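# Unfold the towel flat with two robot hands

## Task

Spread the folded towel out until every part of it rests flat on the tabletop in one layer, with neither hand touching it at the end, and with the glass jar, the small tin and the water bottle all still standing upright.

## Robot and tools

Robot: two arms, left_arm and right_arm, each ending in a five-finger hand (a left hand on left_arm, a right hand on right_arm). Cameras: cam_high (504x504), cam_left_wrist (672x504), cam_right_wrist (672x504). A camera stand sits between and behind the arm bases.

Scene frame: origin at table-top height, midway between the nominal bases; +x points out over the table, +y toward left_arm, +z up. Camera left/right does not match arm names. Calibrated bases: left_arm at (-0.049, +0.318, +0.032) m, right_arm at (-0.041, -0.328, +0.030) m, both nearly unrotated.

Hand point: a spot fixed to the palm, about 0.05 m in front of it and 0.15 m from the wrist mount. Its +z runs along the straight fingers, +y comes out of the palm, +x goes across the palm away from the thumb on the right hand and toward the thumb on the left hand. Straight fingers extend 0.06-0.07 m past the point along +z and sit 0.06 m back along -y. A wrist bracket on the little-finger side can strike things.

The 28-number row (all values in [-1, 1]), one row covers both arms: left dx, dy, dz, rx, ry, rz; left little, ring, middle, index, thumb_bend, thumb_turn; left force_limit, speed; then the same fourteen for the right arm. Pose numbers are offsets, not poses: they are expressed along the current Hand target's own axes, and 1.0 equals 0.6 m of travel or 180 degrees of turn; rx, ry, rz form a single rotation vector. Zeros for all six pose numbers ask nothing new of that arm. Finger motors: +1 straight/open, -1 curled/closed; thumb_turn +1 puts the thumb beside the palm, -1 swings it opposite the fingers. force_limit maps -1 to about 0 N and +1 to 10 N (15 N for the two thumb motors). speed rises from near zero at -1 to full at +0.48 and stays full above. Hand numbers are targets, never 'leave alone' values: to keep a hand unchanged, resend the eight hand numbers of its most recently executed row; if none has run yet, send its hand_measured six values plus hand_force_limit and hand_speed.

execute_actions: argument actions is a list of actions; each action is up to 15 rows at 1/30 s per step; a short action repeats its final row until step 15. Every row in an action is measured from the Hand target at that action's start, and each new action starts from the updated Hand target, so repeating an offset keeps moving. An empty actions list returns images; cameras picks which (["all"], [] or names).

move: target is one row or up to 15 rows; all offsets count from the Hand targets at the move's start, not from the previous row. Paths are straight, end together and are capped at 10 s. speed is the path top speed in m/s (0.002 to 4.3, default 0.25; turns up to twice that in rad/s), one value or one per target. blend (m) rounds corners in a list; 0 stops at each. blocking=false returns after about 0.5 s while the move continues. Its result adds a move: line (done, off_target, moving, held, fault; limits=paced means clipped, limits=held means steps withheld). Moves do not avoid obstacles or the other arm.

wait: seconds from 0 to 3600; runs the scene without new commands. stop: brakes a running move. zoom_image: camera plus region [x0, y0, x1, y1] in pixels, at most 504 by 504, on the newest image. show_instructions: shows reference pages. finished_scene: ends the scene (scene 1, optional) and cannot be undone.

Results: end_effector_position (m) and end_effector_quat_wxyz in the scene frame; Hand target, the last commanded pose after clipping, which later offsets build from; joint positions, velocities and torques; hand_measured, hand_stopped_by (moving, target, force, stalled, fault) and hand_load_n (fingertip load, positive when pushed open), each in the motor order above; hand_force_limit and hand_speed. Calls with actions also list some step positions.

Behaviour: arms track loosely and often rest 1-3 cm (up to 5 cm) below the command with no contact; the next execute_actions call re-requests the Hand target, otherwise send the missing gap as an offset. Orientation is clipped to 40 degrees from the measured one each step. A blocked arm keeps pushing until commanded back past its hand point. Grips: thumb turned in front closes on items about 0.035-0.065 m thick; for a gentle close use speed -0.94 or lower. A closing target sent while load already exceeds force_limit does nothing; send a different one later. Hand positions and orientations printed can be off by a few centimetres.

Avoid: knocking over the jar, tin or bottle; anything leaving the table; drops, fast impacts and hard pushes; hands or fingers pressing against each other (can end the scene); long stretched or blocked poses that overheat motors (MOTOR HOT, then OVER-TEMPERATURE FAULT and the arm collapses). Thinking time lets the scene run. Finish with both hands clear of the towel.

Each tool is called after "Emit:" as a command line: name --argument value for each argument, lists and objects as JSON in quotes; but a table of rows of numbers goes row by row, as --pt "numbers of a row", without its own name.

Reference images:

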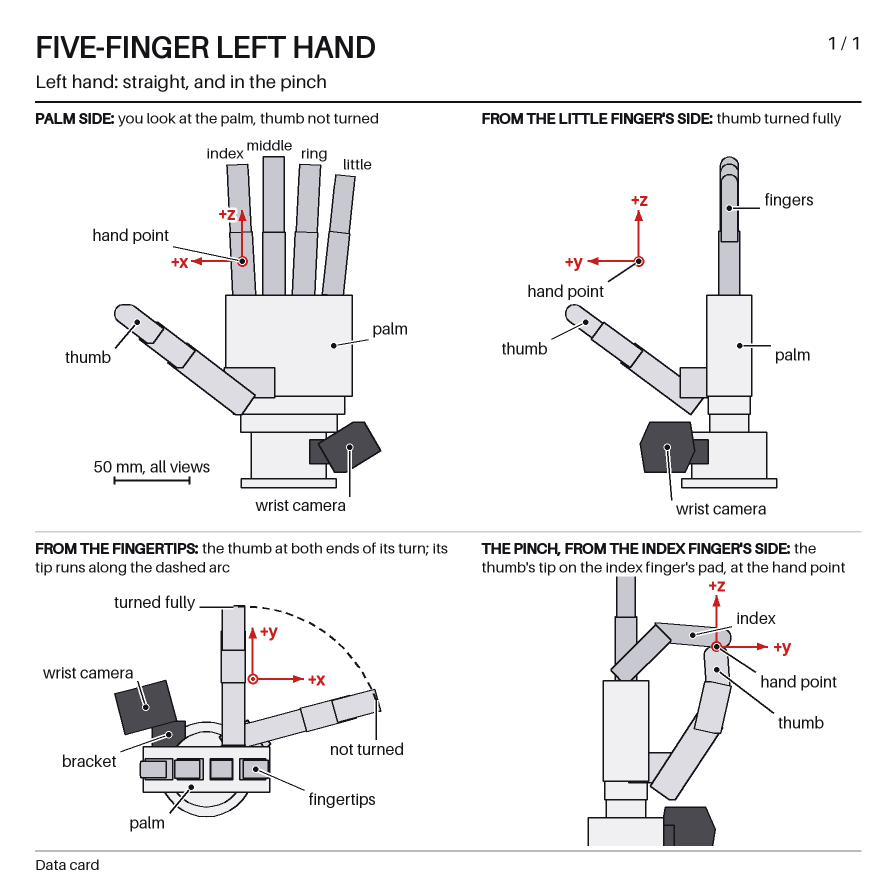

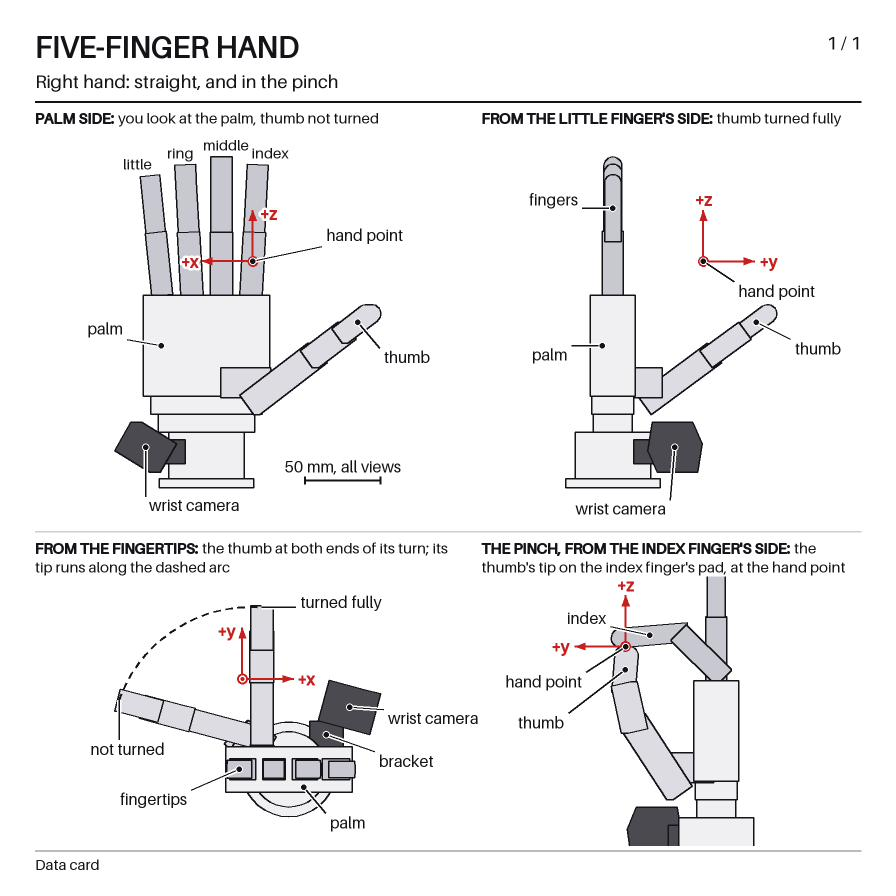

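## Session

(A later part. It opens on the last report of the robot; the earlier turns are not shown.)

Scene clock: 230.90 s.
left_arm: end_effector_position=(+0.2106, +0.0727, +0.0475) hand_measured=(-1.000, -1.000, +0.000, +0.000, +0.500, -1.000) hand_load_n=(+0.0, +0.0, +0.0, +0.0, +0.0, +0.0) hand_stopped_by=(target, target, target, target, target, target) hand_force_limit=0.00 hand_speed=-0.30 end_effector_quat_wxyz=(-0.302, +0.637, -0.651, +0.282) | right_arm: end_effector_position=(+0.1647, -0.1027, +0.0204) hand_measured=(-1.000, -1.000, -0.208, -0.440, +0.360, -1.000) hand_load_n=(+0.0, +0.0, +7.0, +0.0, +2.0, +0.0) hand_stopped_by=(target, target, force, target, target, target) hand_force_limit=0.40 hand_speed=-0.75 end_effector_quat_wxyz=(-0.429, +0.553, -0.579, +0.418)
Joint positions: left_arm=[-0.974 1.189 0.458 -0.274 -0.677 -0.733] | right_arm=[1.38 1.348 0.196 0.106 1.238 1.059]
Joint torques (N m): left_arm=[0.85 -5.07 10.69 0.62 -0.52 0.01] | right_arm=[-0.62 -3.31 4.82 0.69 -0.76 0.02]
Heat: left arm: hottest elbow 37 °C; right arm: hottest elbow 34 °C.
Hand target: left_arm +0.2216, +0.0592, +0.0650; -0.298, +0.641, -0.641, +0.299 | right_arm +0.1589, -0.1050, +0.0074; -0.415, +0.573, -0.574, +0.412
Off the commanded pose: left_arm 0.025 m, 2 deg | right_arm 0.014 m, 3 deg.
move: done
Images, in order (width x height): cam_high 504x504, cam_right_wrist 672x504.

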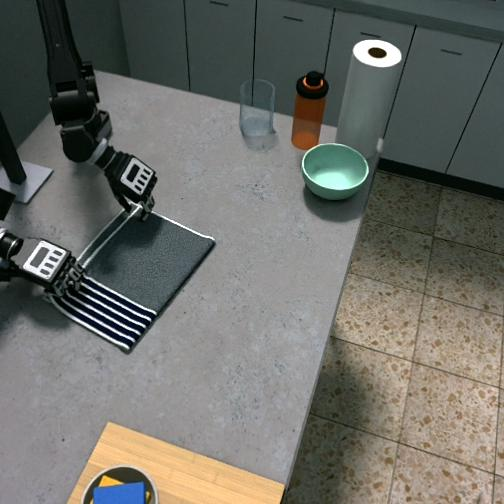

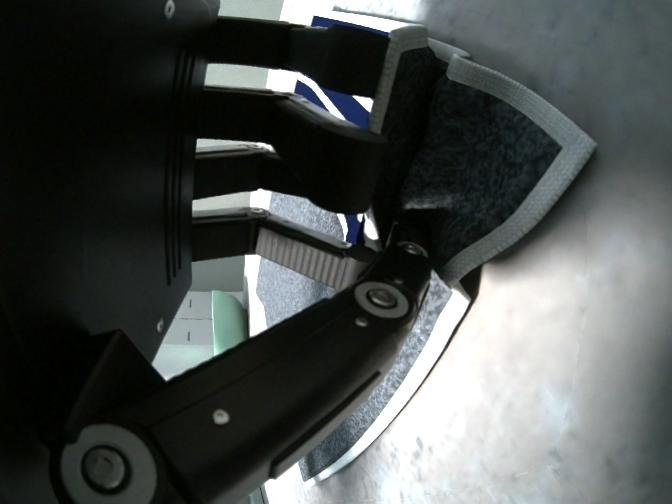

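Emit:
move --target '[0,0,0,0,0,0,-1,-1,0,0,0.5,-1,0,-0.3,0.0,-0.0783,-0.0285,0,0,0,-1,-1,-0.38,-0.44,0.36,-1,0.4,-0.75]' --cameras '["cam_right_wrist", "cam_high","cam_left_wrist"]' --speed 0.05

Emit:
zoom_image --camera "cam_right_wrist" --region '[300, 120, 540, 300]'

Emit:
zoom_image --camera "cam_high" --region '[0, 180, 180, 360]'

Scene clock: 238.47 s.
left_arm: end_effector_position=(+0.2106, +0.0727, +0.0475) hand_measured=(-1.000, -1.000, +0.000, +0.000, +0.500, -1.000) hand_load_n=(+0.0, +0.0, +0.0, +0.0, +0.0, +0.0) hand_stopped_by=(target, target, target, target, target, target) hand_force_limit=0.00 hand_speed=-0.30 end_effector_quat_wxyz=(-0.302, +0.637, -0.651, +0.282) | right_arm: end_effector_position=(+0.1563, -0.1266, +0.0427) hand_measured=(-1.000, -1.000, -0.208, -0.440, +0.360, -1.000) hand_load_n=(+0.0, +0.0, +2.5, -0.5, +2.0, +0.0) hand_stopped_by=(target, target, force, target, target, target) hand_force_limit=0.40 hand_speed=-0.75 end_effector_quat_wxyz=(-0.398, +0.583, -0.567, +0.425)
Joint positions: left_arm=[-0.974 1.189 0.458 -0.274 -0.677 -0.733] | right_arm=[1.38 1.095 0.2 -0.237 1.207 1.058]
Joint torques (N m): left_arm=[0.73 -5.13 10.65 0.62 -0.51 0] | right_arm=[-0.21 -4.48 10.66 0.53 0.59 0.09]
Heat: left arm: hottest elbow 37 °C; right arm: hottest elbow 34 °C.
Hand target: left_arm +0.2216, +0.0592, +0.0650; -0.298, +0.641, -0.641, +0.299 | right_arm +0.1576, -0.1053, +0.0574; -0.415, +0.573, -0.574, +0.412
Off the commanded pose: left_arm 0.025 m, 2 deg | right_arm 0.026 m, 3 deg.
move: off_target (right_arm)

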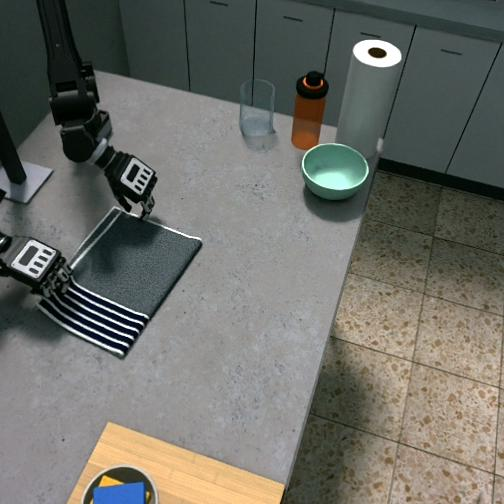

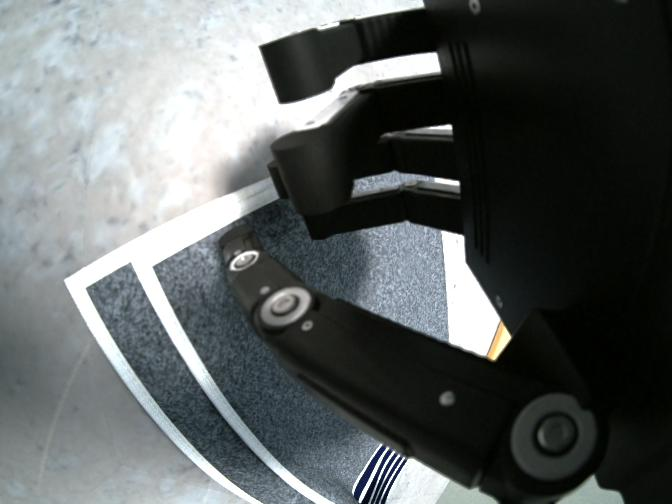

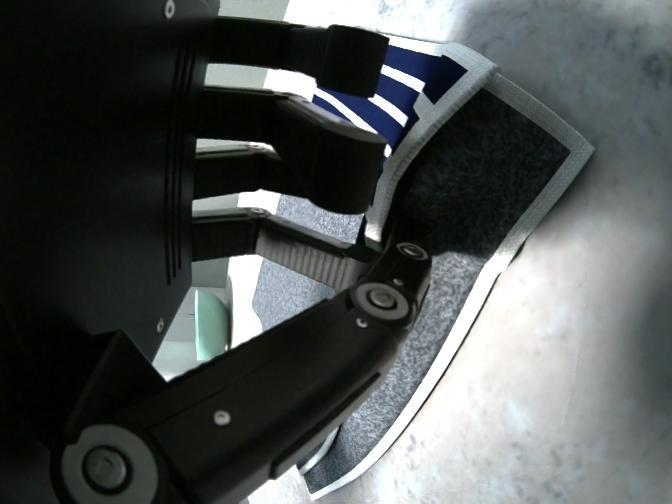

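Scaled by 2.100 from the camera's image (finer frame: 960x720).

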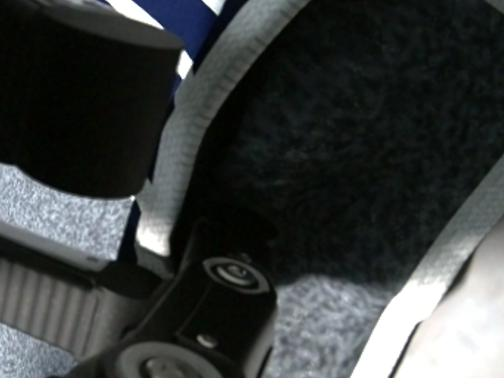

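Scaled by 2.800 from the camera's image (finer frame: 720x720).

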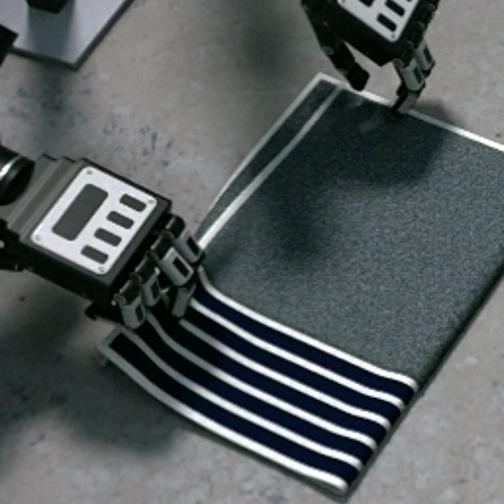

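Emit:
move --target '[0,-0.06,-0.05,0,0,0,-1,-1,0.2,0.2,0.4,-1,0,-0.3,0.0,-0.0,-0.0,0,0,0,-1,-1,-0.45,-0.6,0.25,-1,0.4,-0.8]' --cameras '["cam_right_wrist", "cam_high","cam_left_wrist"]' --speed 0.1

Emit:
zoom_image --camera "cam_right_wrist" --region '[300, 120, 540, 300]'

Scene clock: 250.57 s.
left_arm: end_effector_position=(+0.2111, +0.0716, +0.0915) hand_measured=(-1.000, -1.000, +0.200, +0.200, +0.400, -1.000) hand_load_n=(+0.0, +0.0, +0.0, +0.0, +0.0, +0.0) hand_stopped_by=(target, target, target, target, target, target) hand_force_limit=0.00 hand_speed=-0.30 end_effector_quat_wxyz=(-0.302, +0.637, -0.652, +0.281) | right_arm: end_effector_position=(+0.1561, -0.1268, +0.0426) hand_measured=(-1.000, -1.000, -0.260, -0.566, +0.302, -1.000) hand_load_n=(+0.0, +0.0, +2.5, +7.5, +10.0, +0.5) hand_stopped_by=(target, target, force, force, force, target) hand_force_limit=0.40 hand_speed=-0.80 end_effector_quat_wxyz=(-0.397, +0.583, -0.567, +0.425)
Joint positions: left_arm=[-0.974 1.084 0.531 -0.455 -0.676 -0.733] | right_arm=[1.38 1.095 0.2 -0.24 1.207 1.06]
Joint torques (N m): left_arm=[0.85 -4.48 12.07 0.59 -0.54 0.02] | right_arm=[-0.21 -4.48 10.73 0.55 0.6 0.1]
Heat: left arm: hottest elbow 37 °C; right arm: hottest elbow 34 °C.
Hand target: left_arm +0.2219, +0.0591, +0.1120; -0.298, +0.641, -0.641, +0.299 | right_arm +0.1576, -0.1053, +0.0574; -0.415, +0.573, -0.574, +0.412
Off the commanded pose: left_arm 0.026 m, 3 deg | right_arm 0.026 m, 3 deg.
move: off_target (left_arm)

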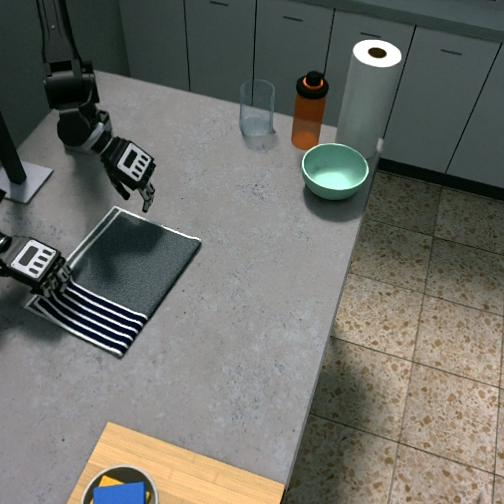

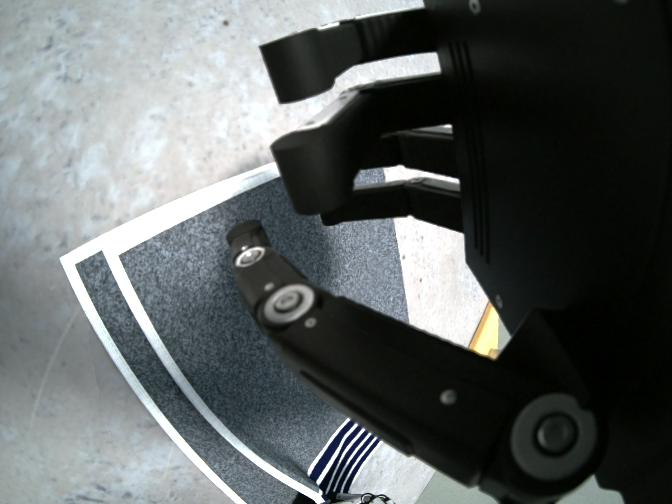

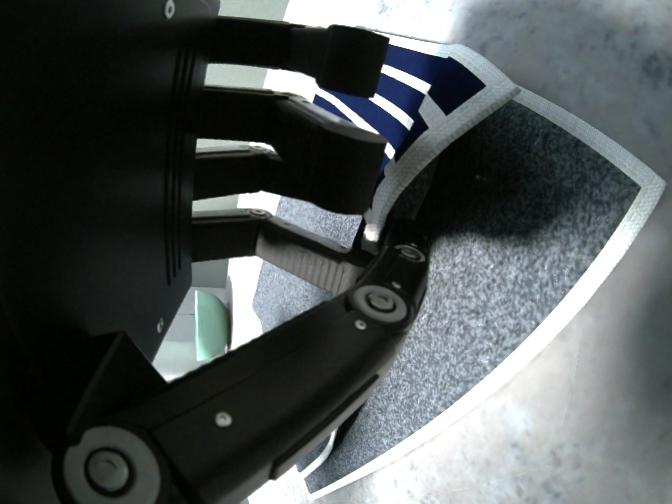

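Scaled by 2.100 from the camera's image (finer frame: 960x720).

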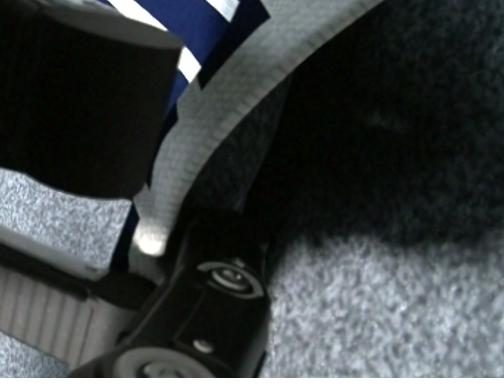

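Emit:
move --target '[0,0,0,0,0,0,-1,-1,0.2,0.2,0.4,-1,0,-0.3,0.0167,-0.191,0.037,0,0,0,-1,-1,-0.45,-0.6,0.25,-1,0.4,-0.8]' --cameras '["cam_right_wrist", "cam_high","cam_left_wrist"]' --speed 0.08

Emit:
zoom_image --camera "cam_high" --region '[0, 160, 220, 370]'

Scene clock: 256.63 s.
left_arm: end_effector_position=(+0.2110, +0.0717, +0.0914) hand_measured=(-1.000, -1.000, +0.200, +0.200, +0.400, -1.000) hand_load_n=(+0.0, +0.0, +0.0, +0.0, +0.5, +0.0) hand_stopped_by=(target, target, target, target, target, target) hand_force_limit=0.00 hand_speed=-0.30 end_effector_quat_wxyz=(-0.302, +0.637, -0.652, +0.281) | right_arm: end_effector_position=(+0.2058, -0.1291, +0.1313) hand_measured=(-1.000, -1.000, -0.260, -0.566, +0.302, -1.000) hand_load_n=(+0.0, +0.0, +2.5, +7.5, +10.0, +1.0) hand_stopped_by=(target, target, force, force, force, target) hand_force_limit=0.40 hand_speed=-0.80 end_effector_quat_wxyz=(-0.397, +0.587, -0.569, +0.417)
Joint positions: left_arm=[-0.974 1.084 0.531 -0.455 -0.676 -0.733] | right_arm=[1.106 0.746 0.297 -0.244 1.015 0.574]
Joint torques (N m): left_arm=[0.85 -4.42 11.97 0.58 -0.54 0.02] | right_arm=[-1.73 -2.67 14.91 1.1 0.26 -0.03]
Heat: left arm: hottest elbow 37 °C; right arm: hottest elbow 34 °C.
Hand target: left_arm +0.2218, +0.0591, +0.1119; -0.298, +0.641, -0.641, +0.299 | right_arm +0.2150, -0.1156, +0.1590; -0.415, +0.573, -0.574, +0.412
Off the commanded pose: left_arm 0.026 m, 3 deg | right_arm 0.032 m, 3 deg.
move: off_target (right_arm)

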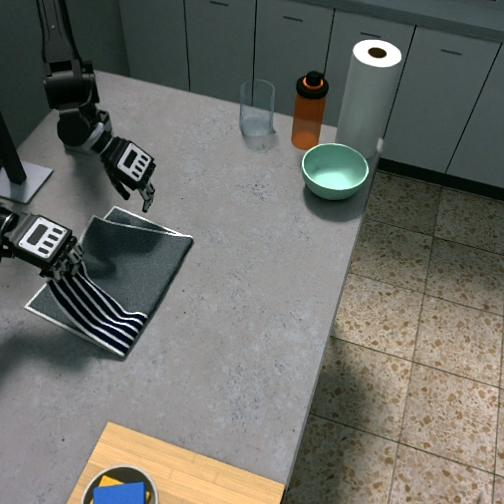

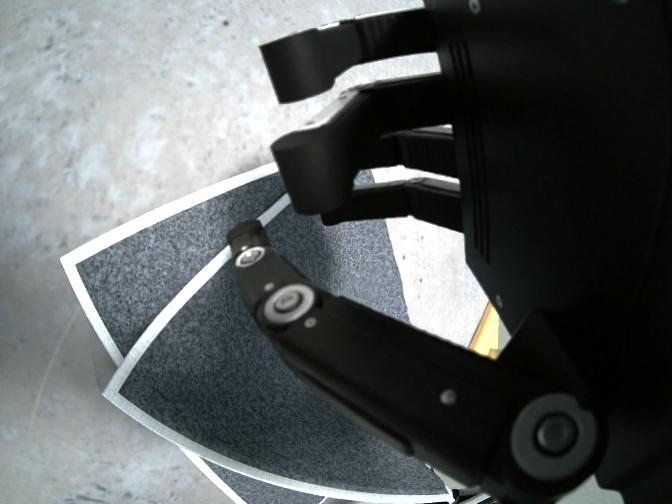

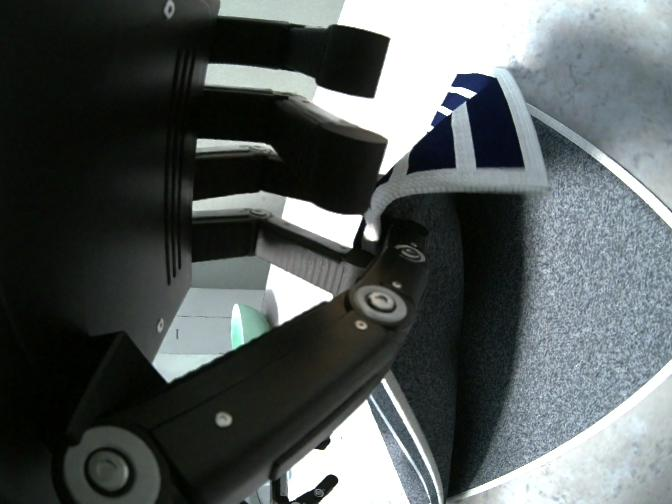

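Scaled by 2.291 from the camera's image (finer frame: 720x720).

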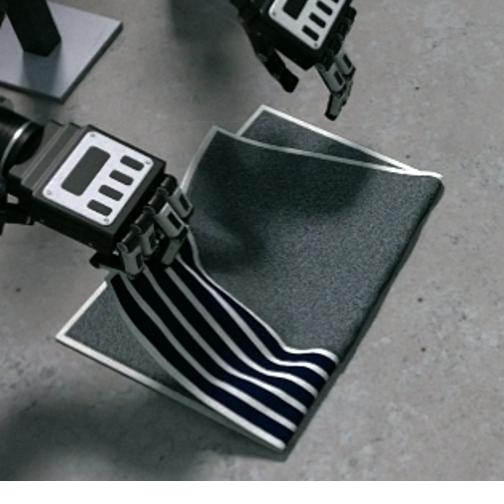

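Emit:
move --target '[-0.3167,-0.104,-0.239,0,0,0,-1,-1,0.2,0.2,0.4,-1,0,-0.3,0,0,0,0,0,0,-1,-1,-0.45,-0.6,0.25,-1,0.4,-0.8]' --speed 0.3

Emit:
move --pt "0 0 0 0 0 0 -1 -1 0.2 0.2 0.4 -1 0 -0.3 -0.0083 -0.2123 0.0913 0 0 0 -1 -1 -0.45 -0.6 0.25 -1 0.4 -0.8" --pt "0 0 0 0 0 0 -1 -1 0.2 0.2 0.4 -1 0 -0.3 -0.0083 -0.1882 0.3662 0 0 0 -1 -1 -0.45 -0.6 0.25 -1 0.4 -0.8" --cameras '["cam_right_wrist", "cam_high","cam_left_wrist"]' --blend 0.04 --speed 0.1

Scene clock: 270.17 s.
left_arm: end_effector_position=(+0.1484, +0.2470, +0.2254) hand_measured=(-1.000, -1.000, +0.200, +0.200, +0.400, -1.000) hand_load_n=(+0.0, +0.0, +0.0, +0.0, +0.0, +0.0) hand_stopped_by=(target, target, target, target, target, target) hand_force_limit=0.00 hand_speed=-0.30 end_effector_quat_wxyz=(-0.288, +0.643, -0.652, +0.281) | right_arm: end_effector_position=(+0.2057, -0.1291, +0.1312) hand_measured=(-1.000, -1.000, -0.260, -0.566, +0.302, -1.000) hand_load_n=(+0.5, +0.0, +2.0, +7.5, +10.0, +0.0) hand_stopped_by=(target, target, force, force, force, target) hand_force_limit=0.40 hand_speed=-0.80 end_effector_quat_wxyz=(-0.397, +0.588, -0.569, +0.417)
Joint positions: left_arm=[-0.418 0.326 0.606 -1.066 -0.296 -0.266] | right_arm=[1.106 0.746 0.297 -0.244 1.015 0.573]
Joint torques (N m): left_arm=[1.79 2.61 14.19 1.02 -0.26 0.13] | right_arm=[-1.61 -2.61 14.91 1.07 0.28 -0.05]
Heat: left arm: hottest elbow 38 °C; right arm: hottest elbow 39 °C.
Hand target: left_arm +0.1521, +0.2495, +0.2514; -0.298, +0.641, -0.641, +0.299 | right_arm +0.2150, -0.1155, +0.1589; -0.415, +0.573, -0.574, +0.412
Off the commanded pose: left_arm 0.027 m, 3 deg | right_arm 0.032 m, 3 deg.
move: off_target (left_arm)

Scene clock: 273.90 s.
left_arm: end_effector_position=(+0.1483, +0.2471, +0.2253) hand_measured=(-1.000, -1.000, +0.200, +0.200, +0.400, -1.000) hand_load_n=(+0.0, +0.0, +0.0, +0.0, +0.0, +0.0) hand_stopped_by=(target, target, target, target, target, target) hand_force_limit=0.00 hand_speed=-0.30 end_effector_quat_wxyz=(-0.287, +0.643, -0.652, +0.281) | right_arm: end_effector_position=(+0.4358, -0.1194, +0.1696) hand_measured=(-1.000, -1.000, -0.260, -0.566, +0.302, -1.000) hand_load_n=(+0.0, +0.0, +2.5, +7.5, +10.0, +0.5) hand_stopped_by=(target, target, force, force, force, target) hand_force_limit=0.40 hand_speed=-0.80 end_effector_quat_wxyz=(-0.393, +0.589, -0.579, +0.403)
Joint positions: left_arm=[-0.417 0.326 0.606 -1.066 -0.295 -0.264] | right_arm=[0.504 1.29 0.69 0.175 0.48 0.185]
Joint torques (N m): left_arm=[1.61 2.61 14.23 1.05 -0.22 0.14] | right_arm=[-1.49 -9 14.82 2.4 -0.05 -0.05]
Heat: left arm: hottest elbow 38 °C; right arm: hottest elbow 40 °C.
Hand target: left_arm +0.1521, +0.2494, +0.2514; -0.298, +0.641, -0.641, +0.299 | right_arm +0.4593, -0.1105, +0.1967; -0.415, +0.573, -0.574, +0.412
Off the commanded pose: left_arm 0.026 m, 3 deg | right_arm 0.037 m, 3 deg.
move: off_target (right_arm)

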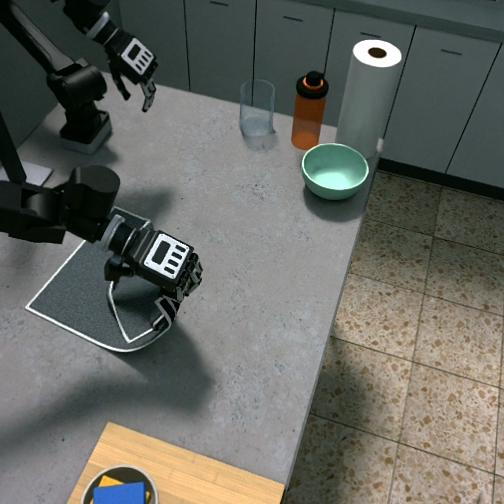

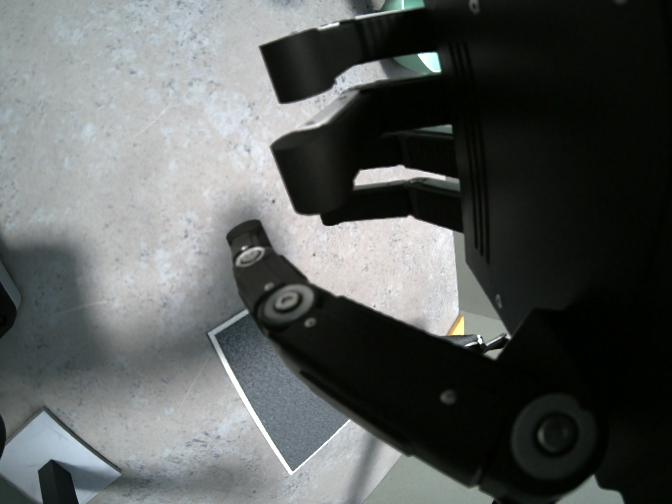

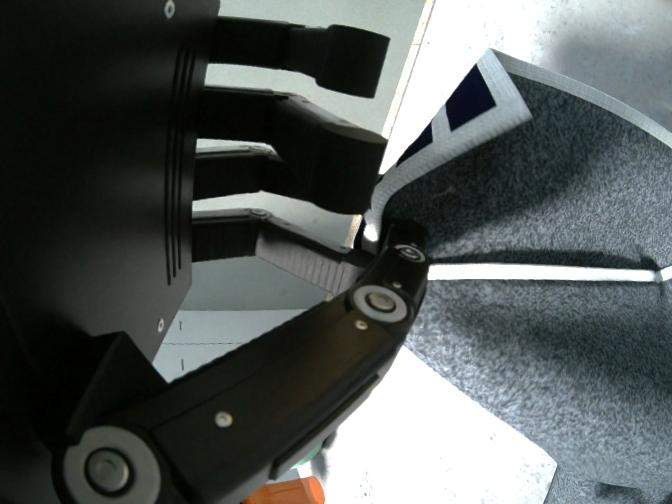

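Emit:
move --target '[0,0,0,0,0,0,-1,-1,0.2,0.2,0.4,-1,0,-0.3,0.0158,0.0748,0.233,0,0,0,-1,-1,-0.45,-0.6,0.25,-1,0.4,-0.8]' --cameras '["cam_right_wrist", "cam_high","cam_left_wrist"]' --speed 0.1

Scene clock: 280.97 s.
left_arm: end_effector_position=(+0.1483, +0.2471, +0.2253) hand_measured=(-1.000, -1.000, +0.200, +0.200, +0.400, -1.000) hand_load_n=(+0.0, +0.0, +0.0, +0.0, +0.0, +0.0) hand_stopped_by=(target, target, target, target, target, target) hand_force_limit=0.00 hand_speed=-0.30 end_effector_quat_wxyz=(-0.287, +0.643, -0.652, +0.281) | right_arm: end_effector_position=(+0.5535, -0.1236, +0.0905) hand_measured=(-1.000, -1.000, -0.260, -0.566, +0.302, -1.000) hand_load_n=(+0.0, +0.0, +2.5, +7.5, +10.0, +0.5) hand_stopped_by=(target, target, force, force, force, target) hand_force_limit=0.40 hand_speed=-0.80 end_effector_quat_wxyz=(-0.397, +0.587, -0.581, +0.401)
Joint positions: left_arm=[-0.417 0.326 0.606 -1.066 -0.295 -0.264] | right_arm=[0.37 1.708 0.883 0.428 0.353 0.134]
Joint torques (N m): left_arm=[1.55 2.37 14.23 1.02 -0.23 0.14] | right_arm=[-1.67 -14.68 12.92 2.52 -0.1 -0.04]
Heat: left arm: hottest elbow 38 °C; right arm: hottest elbow 41 °C.
Hand target: left_arm +0.1521, +0.2494, +0.2514; -0.298, +0.641, -0.641, +0.299 | right_arm +0.5776, -0.1193, +0.1097; -0.415, +0.573, -0.574, +0.412
Off the commanded pose: left_arm 0.026 m, 3 deg | right_arm 0.031 m, 3 deg.
move: off_target (right_arm)

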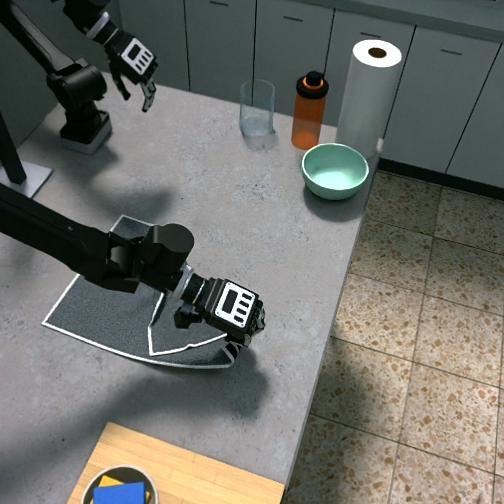

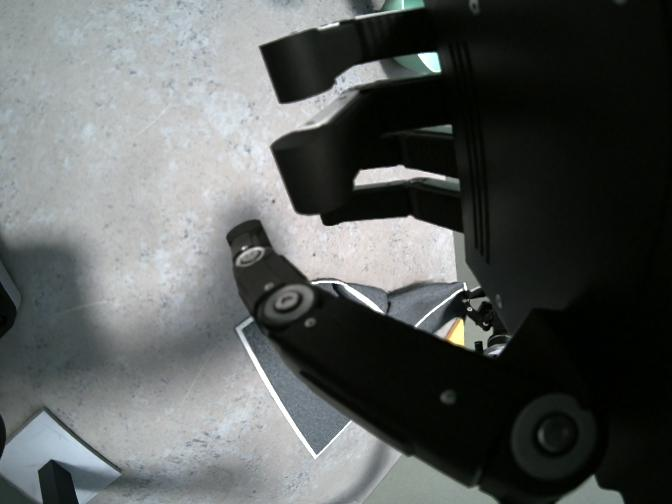

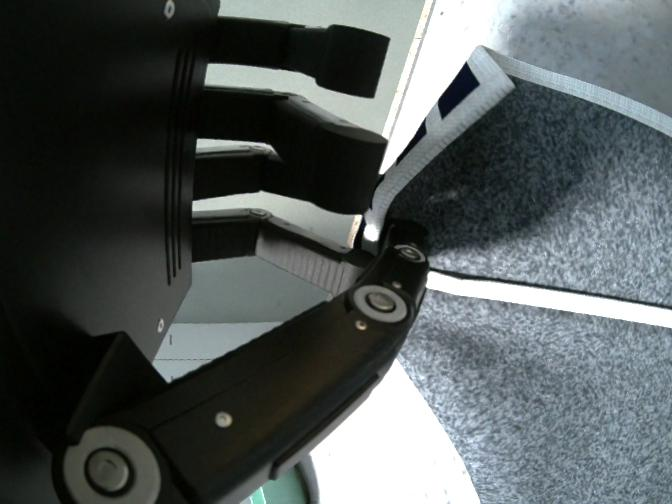

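Emit:
move --target '[0,0,0,0,0,0,-1,-1,0.2,0.2,0.4,-1,0,-0.3,0,0.1,0.034,0,0,0,-1,-1,-0.45,-0.6,0.25,-1,0.4,-0.8]' --cameras '["cam_right_wrist", "cam_high"]' --speed 0.1

Emit:
zoom_image --camera "cam_high" --region '[20, 200, 280, 400]'

Scene clock: 295.40 s.
left_arm: end_effector_position=(+0.1483, +0.2471, +0.2253) hand_measured=(-1.000, -1.000, +0.200, +0.200, +0.400, -1.000) hand_load_n=(+0.0, +0.0, +0.0, +0.0, +0.0, +0.0) hand_stopped_by=(target, target, target, target, target, target) hand_force_limit=0.00 hand_speed=-0.30 end_effector_quat_wxyz=(-0.287, +0.643, -0.652, +0.281) | right_arm: end_effector_position=(+0.5645, -0.1191, +0.0388) hand_measured=(-1.000, -1.000, -0.260, -0.566, +0.302, -1.000) hand_load_n=(+0.0, +0.0, +2.5, +7.5, +10.0, +0.5) hand_stopped_by=(target, target, force, force, force, target) hand_force_limit=0.40 hand_speed=-0.80 end_effector_quat_wxyz=(-0.406, +0.581, -0.578, +0.405)
Joint positions: left_arm=[-0.417 0.326 0.606 -1.066 -0.295 -0.264] | right_arm=[0.37 1.856 0.883 0.599 0.353 0.134]
Joint torques (N m): left_arm=[1.38 2.55 14.23 1.02 -0.24 0.14] | right_arm=[-1.55 -15.85 9.69 2.47 -0.08 -0.03]
Heat: left arm: hottest elbow 38 °C; right arm: hottest elbow 40 °C.
Hand target: left_arm +0.1521, +0.2494, +0.2514; -0.298, +0.641, -0.641, +0.299 | right_arm +0.5779, -0.1191, +0.0462; -0.415, +0.573, -0.574, +0.412
Off the commanded pose: left_arm 0.026 m, 3 deg | right_arm 0.015 m, 2 deg.
move: off_target (right_arm)
Images, in order (width x height): cam_high 504x504, cam_right_wrist 672x504.

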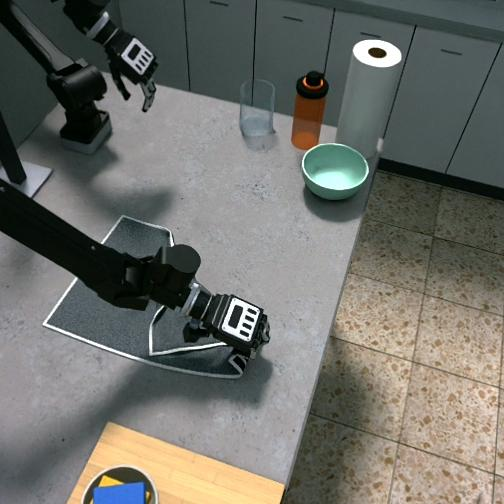

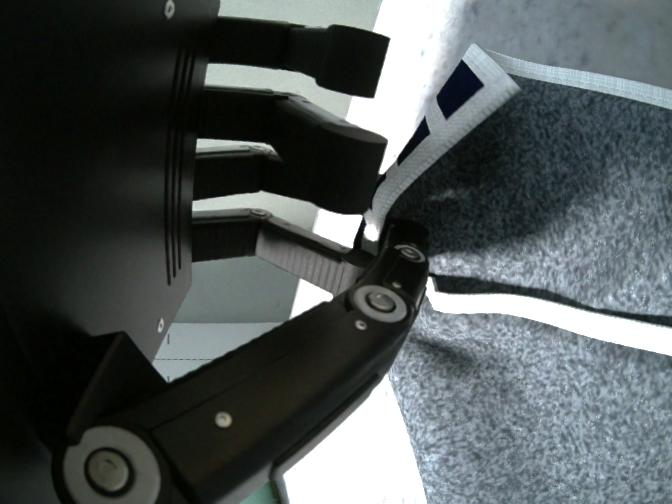

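Scaled by 1.938 from the camera's image (finer frame: 720x720).

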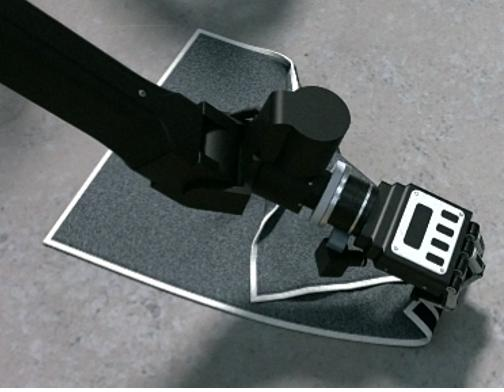

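Emit:
move --pt "0 0 0 0 0 0 -1 -1 0.2 0.2 0.4 -1 0 -0.3 0 0.026 0.0095 0 0 0 -1 -1 -0.45 -0.6 0.25 -1 0.4 -0.8" --pt "0 0 0 0 0 0 -1 -1 0.2 0.2 0.4 -1 0 -0.3 0 0.026 0.0095 0 0 0 -1 -1 0.3 0.3 0.45 -1 0.4 -0.5" --cameras '["cam_right_wrist", "cam_high"]' --speed 0.1

Emit:
zoom_image --camera "cam_high" --region '[20, 200, 280, 400]'

Scene clock: 301.37 s.
left_arm: end_effector_position=(+0.1483, +0.2471, +0.2253) hand_measured=(-1.000, -1.000, +0.200, +0.200, +0.400, -1.000) hand_load_n=(+0.0, +0.0, +0.0, +0.5, +0.0, +0.0) hand_stopped_by=(target, target, target, target, target, target) hand_force_limit=0.00 hand_speed=-0.30 end_effector_quat_wxyz=(-0.287, +0.643, -0.652, +0.281) | right_arm: end_effector_position=(+0.5655, -0.1188, +0.0228) hand_measured=(-1.000, -1.000, +0.300, +0.300, +0.450, -1.000) hand_load_n=(+0.0, +0.0, +0.0, +0.0, +0.0, +0.0) hand_stopped_by=(target, target, target, target, target, target) hand_force_limit=0.40 hand_speed=-0.50 end_effector_quat_wxyz=(-0.406, +0.581, -0.578, +0.405)
Joint positions: left_arm=[-0.417 0.326 0.606 -1.066 -0.295 -0.264] | right_arm=[0.37 1.898 0.883 0.642 0.353 0.134]
Joint torques (N m): left_arm=[1.67 2.49 14.17 1.03 -0.23 0.14] | right_arm=[-1.61 -16.26 9.28 2.5 -0.08 -0.03]
Heat: left arm: hottest elbow 38 °C; right arm: hottest elbow 40 °C.
Hand target: left_arm +0.1521, +0.2494, +0.2514; -0.298, +0.641, -0.641, +0.299 | right_arm +0.5784, -0.1190, +0.0298; -0.415, +0.573, -0.574, +0.412
Off the commanded pose: left_arm 0.026 m, 3 deg | right_arm 0.015 m, 2 deg.
move: off_target (right_arm); target 2's new numbers were sent with right_arm's hand 0.015 m and 2 deg from that target
Images, in order (width x height): cam_high 504x504, cam_right_wrist 672x504.

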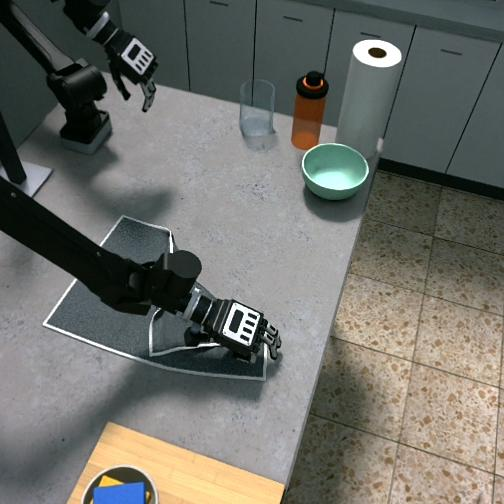

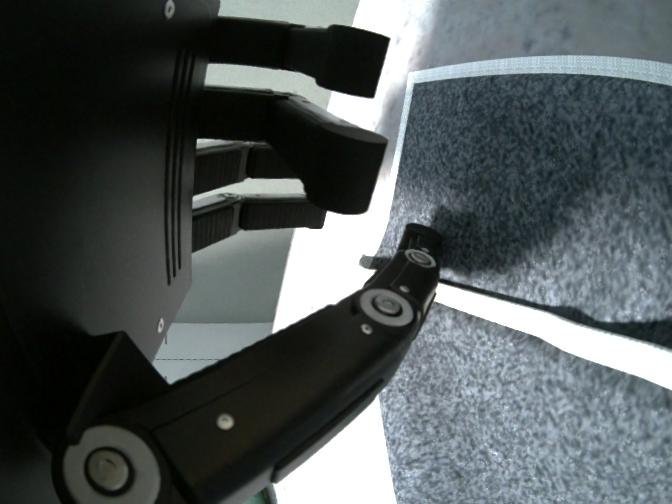

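Scaled by 1.938 from the camera's image (finer frame: 720x720).

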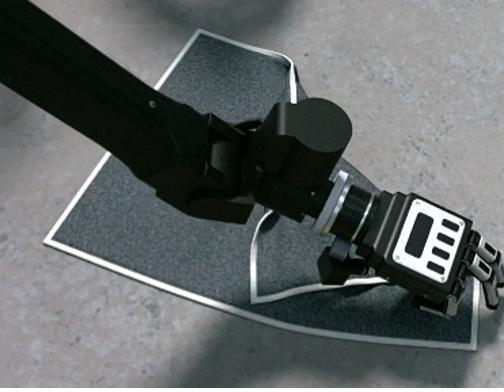

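Emit:
move --pt "0 0 0 0 0 0 -1 -1 0.2 0.2 0.4 -1 0 -0.3 0 -0.157 -0.057 0 0 0 -1 -1 0.3 0.3 0.45 -1 0.4 -0.5" --pt "0 0 0 0 0 0 -1 -1 0.2 0.2 0.4 -1 0 -0.3 0.4167 -0.0925 -0.477 0 0 0 -1 -1 0.2 0.2 0.4 -1 0.4 -0.5" --cameras '["all"]' --speed 0.2 --blend 0.04

Emit:
zoom_image --camera "cam_high" --region '[20, 200, 280, 400]'

Scene clock: 309.43 s.
left_arm: end_effector_position=(+0.1483, +0.2471, +0.2253) hand_measured=(-1.000, -1.000, +0.200, +0.200, +0.400, -1.000) hand_load_n=(+0.0, +0.0, +0.0, +0.0, +0.0, +0.0) hand_stopped_by=(target, target, target, target, target, target) hand_force_limit=0.00 hand_speed=-0.30 end_effector_quat_wxyz=(-0.287, +0.643, -0.652, +0.281) | right_arm: end_effector_position=(+0.3278, -0.3680, +0.1724) hand_measured=(-1.000, -1.000, +0.200, +0.200, +0.400, -1.000) hand_load_n=(+0.0, +0.0, +0.0, -0.5, +0.0, +0.0) hand_stopped_by=(target, target, target, target, target, target) hand_force_limit=0.40 hand_speed=-0.50 end_effector_quat_wxyz=(-0.417, +0.573, -0.575, +0.410)
Joint positions: left_arm=[-0.417 0.326 0.606 -1.066 -0.295 -0.264] | right_arm=[-0.354 0.776 0.347 0.088 -0.332 -0.105]
Joint torques (N m): left_arm=[1.61 2.43 14.23 0.99 -0.23 0.13] | right_arm=[-1.67 -3.96 10.29 1.58 -0.31 -0.03]
Heat: left arm: hottest elbow 39 °C; right arm: hottest elbow 39 °C.
Hand target: left_arm +0.1521, +0.2494, +0.2514; -0.298, +0.641, -0.641, +0.299 | right_arm +0.3249, -0.3700, +0.1717; -0.415, +0.573, -0.574, +0.412
Off the commanded pose: left_arm 0.026 m, 3 deg | right_arm 0.004 m, 0 deg.
move: done

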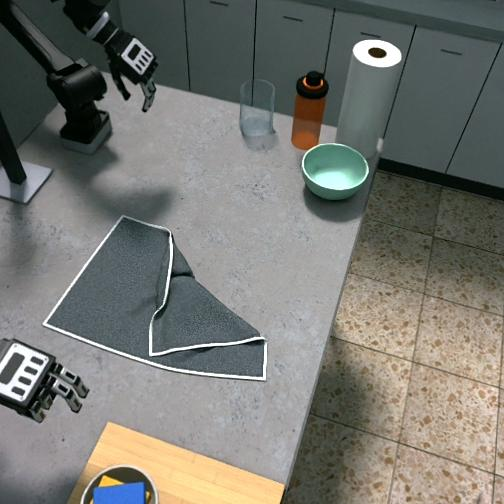

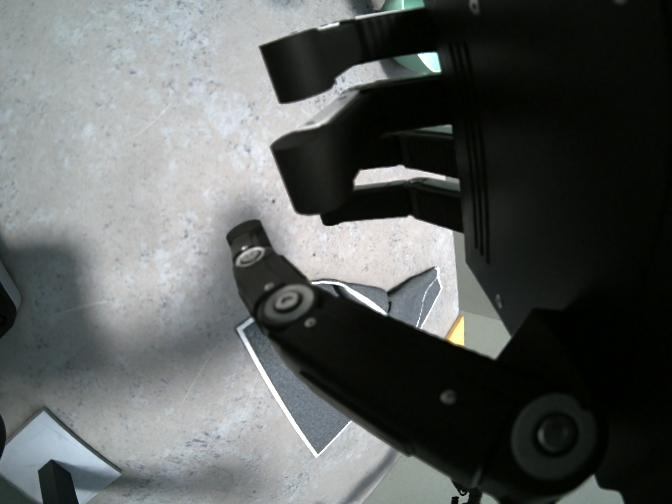

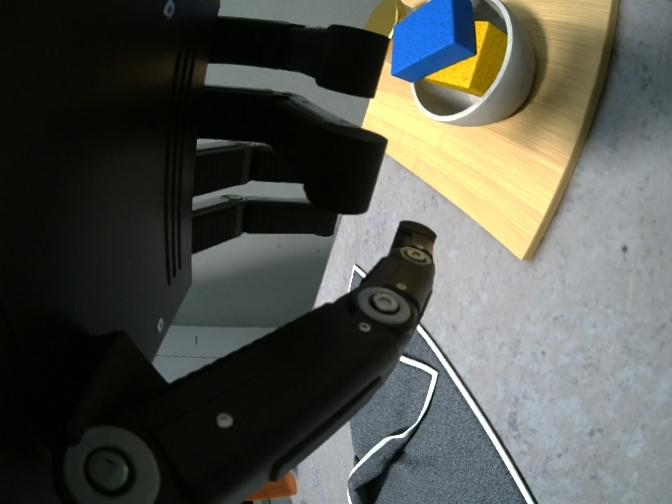

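Scaled by 1.938 from the camera's image (finer frame: 720x720).

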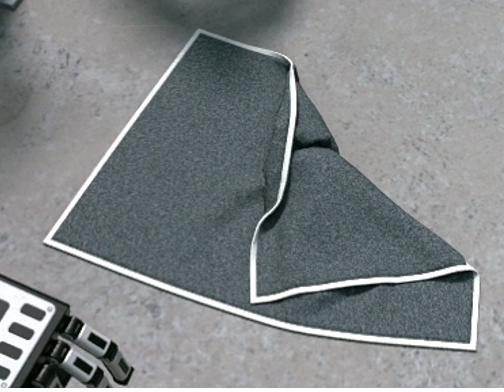

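Emit:
move --target '[0.565,-0.0758,0.378,0.111,0,0,-1,-1,0.2,0.2,0.4,-1,0,-0.3,0.133,-0.0997,-0.2137,0,0,0,-1,-1,0.2,0.2,0.4,-1,0.4,-0.5]' --cameras '["cam_high","cam_left_wrist"]' --speed 0.2

Scene clock: 336.10 s.
left_arm: end_effector_position=(+0.3492, -0.0699, +0.1287) hand_measured=(-1.000, -1.000, +0.200, +0.200, +0.400, -1.000) hand_load_n=(+0.0, +0.0, -0.5, -0.5, +0.0, +0.0) hand_stopped_by=(target, target, target, target, target, target) hand_force_limit=0.00 hand_speed=-0.30 end_effector_quat_wxyz=(-0.407, +0.584, -0.584, +0.390) | right_arm: end_effector_position=(+0.2180, -0.4399, +0.2399) hand_measured=(-1.000, -1.000, +0.200, +0.200, +0.400, -1.000) hand_load_n=(+0.0, +0.0, +0.0, +0.0, +0.5, +0.5) hand_stopped_by=(target, target, target, target, target, target) hand_force_limit=0.40 hand_speed=-0.50 end_effector_quat_wxyz=(-0.421, +0.570, -0.589, +0.389)
Joint positions: left_arm=[-1 1.543 0.852 0.059 -0.906 -0.499] | right_arm=[-1.005 0.557 0.518 -0.567 -0.924 -0.45]
Joint torques (N m): left_arm=[-0.62 -8.82 11.49 1.95 -0.72 0.14] | right_arm=[-1.73 -0.38 16.43 1.24 -0.61 -0.04]
Heat: left arm: hottest elbow 40 °C; right arm: hottest elbow 40 °C.
Hand target: left_arm +0.3552, -0.0896, +0.1413; -0.405, +0.580, -0.579, +0.406 | right_arm +0.2224, -0.4504, +0.2687; -0.415, +0.573, -0.574, +0.412
Off the commanded pose: left_arm 0.024 m, 2 deg | right_arm 0.031 m, 3 deg.
move: off_target (left_arm, right_arm)

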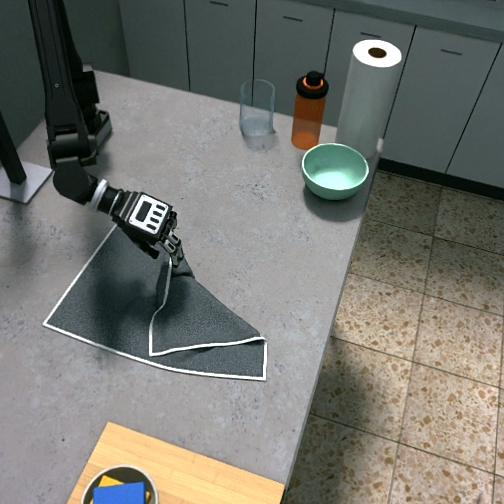

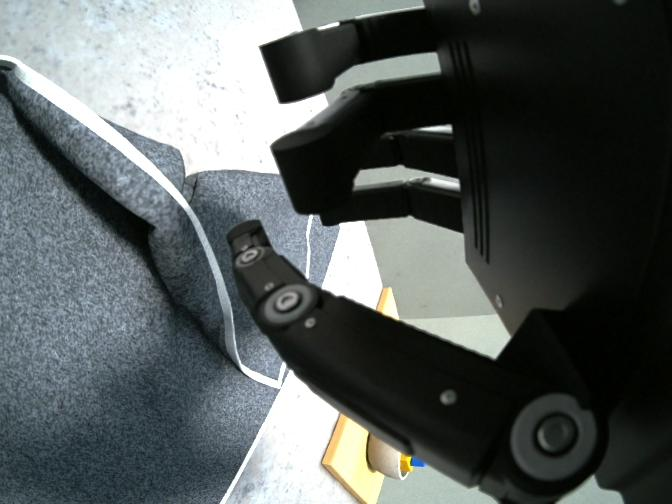

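Emit:
move --target '[0.175,0.0774,0.06,0,0,0,-1,-1,0.2,0.2,0.4,-1,0,-0.3,0,0,0,0,0,0,-1,-1,0.2,0.2,0.4,-1,0.4,-0.5]' --cameras '["cam_high","cam_left_wrist"]' --speed 0.15

Emit:
zoom_image --camera "cam_high" --region '[80, 220, 280, 400]'

Scene clock: 356.40 s.
left_arm: end_effector_position=(+0.3725, -0.1761, +0.0789) hand_measured=(-1.000, -1.000, +0.200, +0.200, +0.400, -1.000) hand_load_n=(+0.0, +0.0, +0.0, +0.0, +0.0, +0.0) hand_stopped_by=(target, target, target, target, target, target) hand_force_limit=0.00 hand_speed=-0.30 end_effector_quat_wxyz=(-0.410, +0.580, -0.583, +0.395) | right_arm: end_effector_position=(+0.2179, -0.4400, +0.2399) hand_measured=(-1.000, -1.000, +0.200, +0.200, +0.400, -1.000) hand_load_n=(+0.0, +0.0, +0.0, +0.0, +0.0, +0.0) hand_stopped_by=(target, target, target, target, target, target) hand_force_limit=0.40 hand_speed=-0.50 end_effector_quat_wxyz=(-0.421, +0.570, -0.589, +0.389)
Joint positions: left_arm=[-1.075 1.856 1.12 0.066 -0.968 -0.557] | right_arm=[-1.005 0.557 0.518 -0.567 -0.925 -0.451]
Joint torques (N m): left_arm=[-0.67 -13.16 10.99 1.02 -0.76 -0.06] | right_arm=[-1.67 -0.5 16.4 1.16 -0.61 -0.03]
Heat: left arm: hottest elbow 39 °C; right arm: hottest elbow 45 °C.
Hand target: left_arm +0.3730, -0.1948, +0.0854; -0.405, +0.580, -0.579, +0.406 | right_arm +0.2224, -0.4504, +0.2687; -0.415, +0.573, -0.574, +0.412
Off the commanded pose: left_arm 0.020 m, 1 deg | right_arm 0.031 m, 3 deg.
move: off_target (left_arm)

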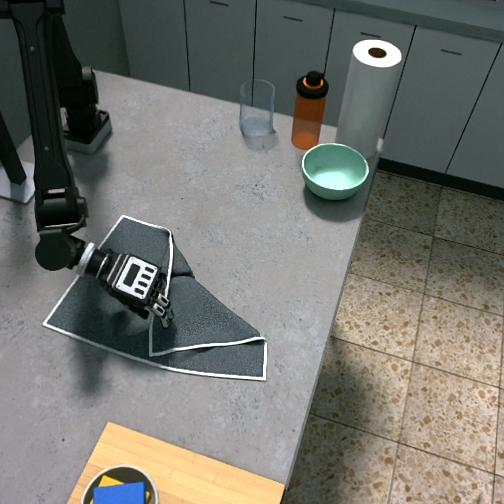

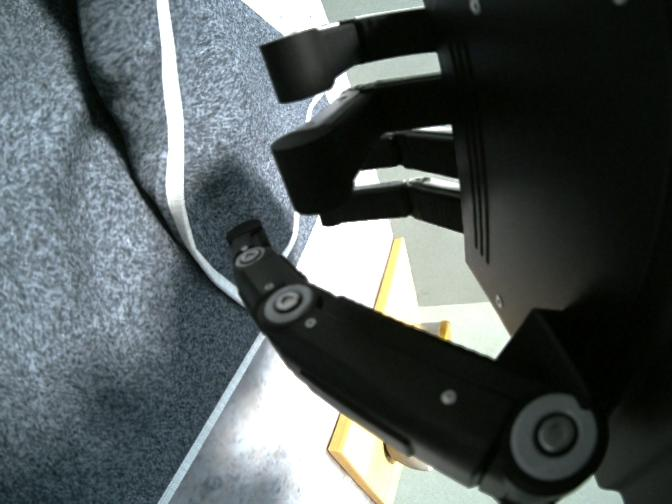

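Scaled by 2.520 from the camera's image (finer frame: 720x720).

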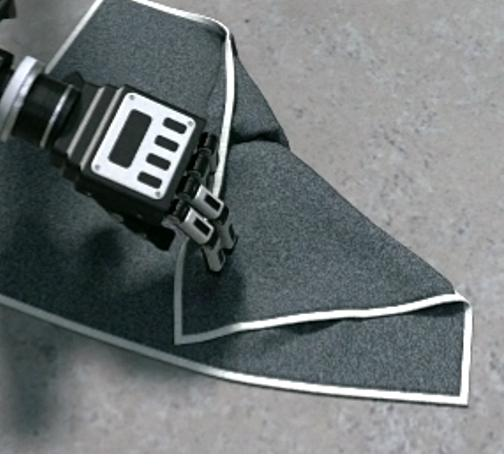

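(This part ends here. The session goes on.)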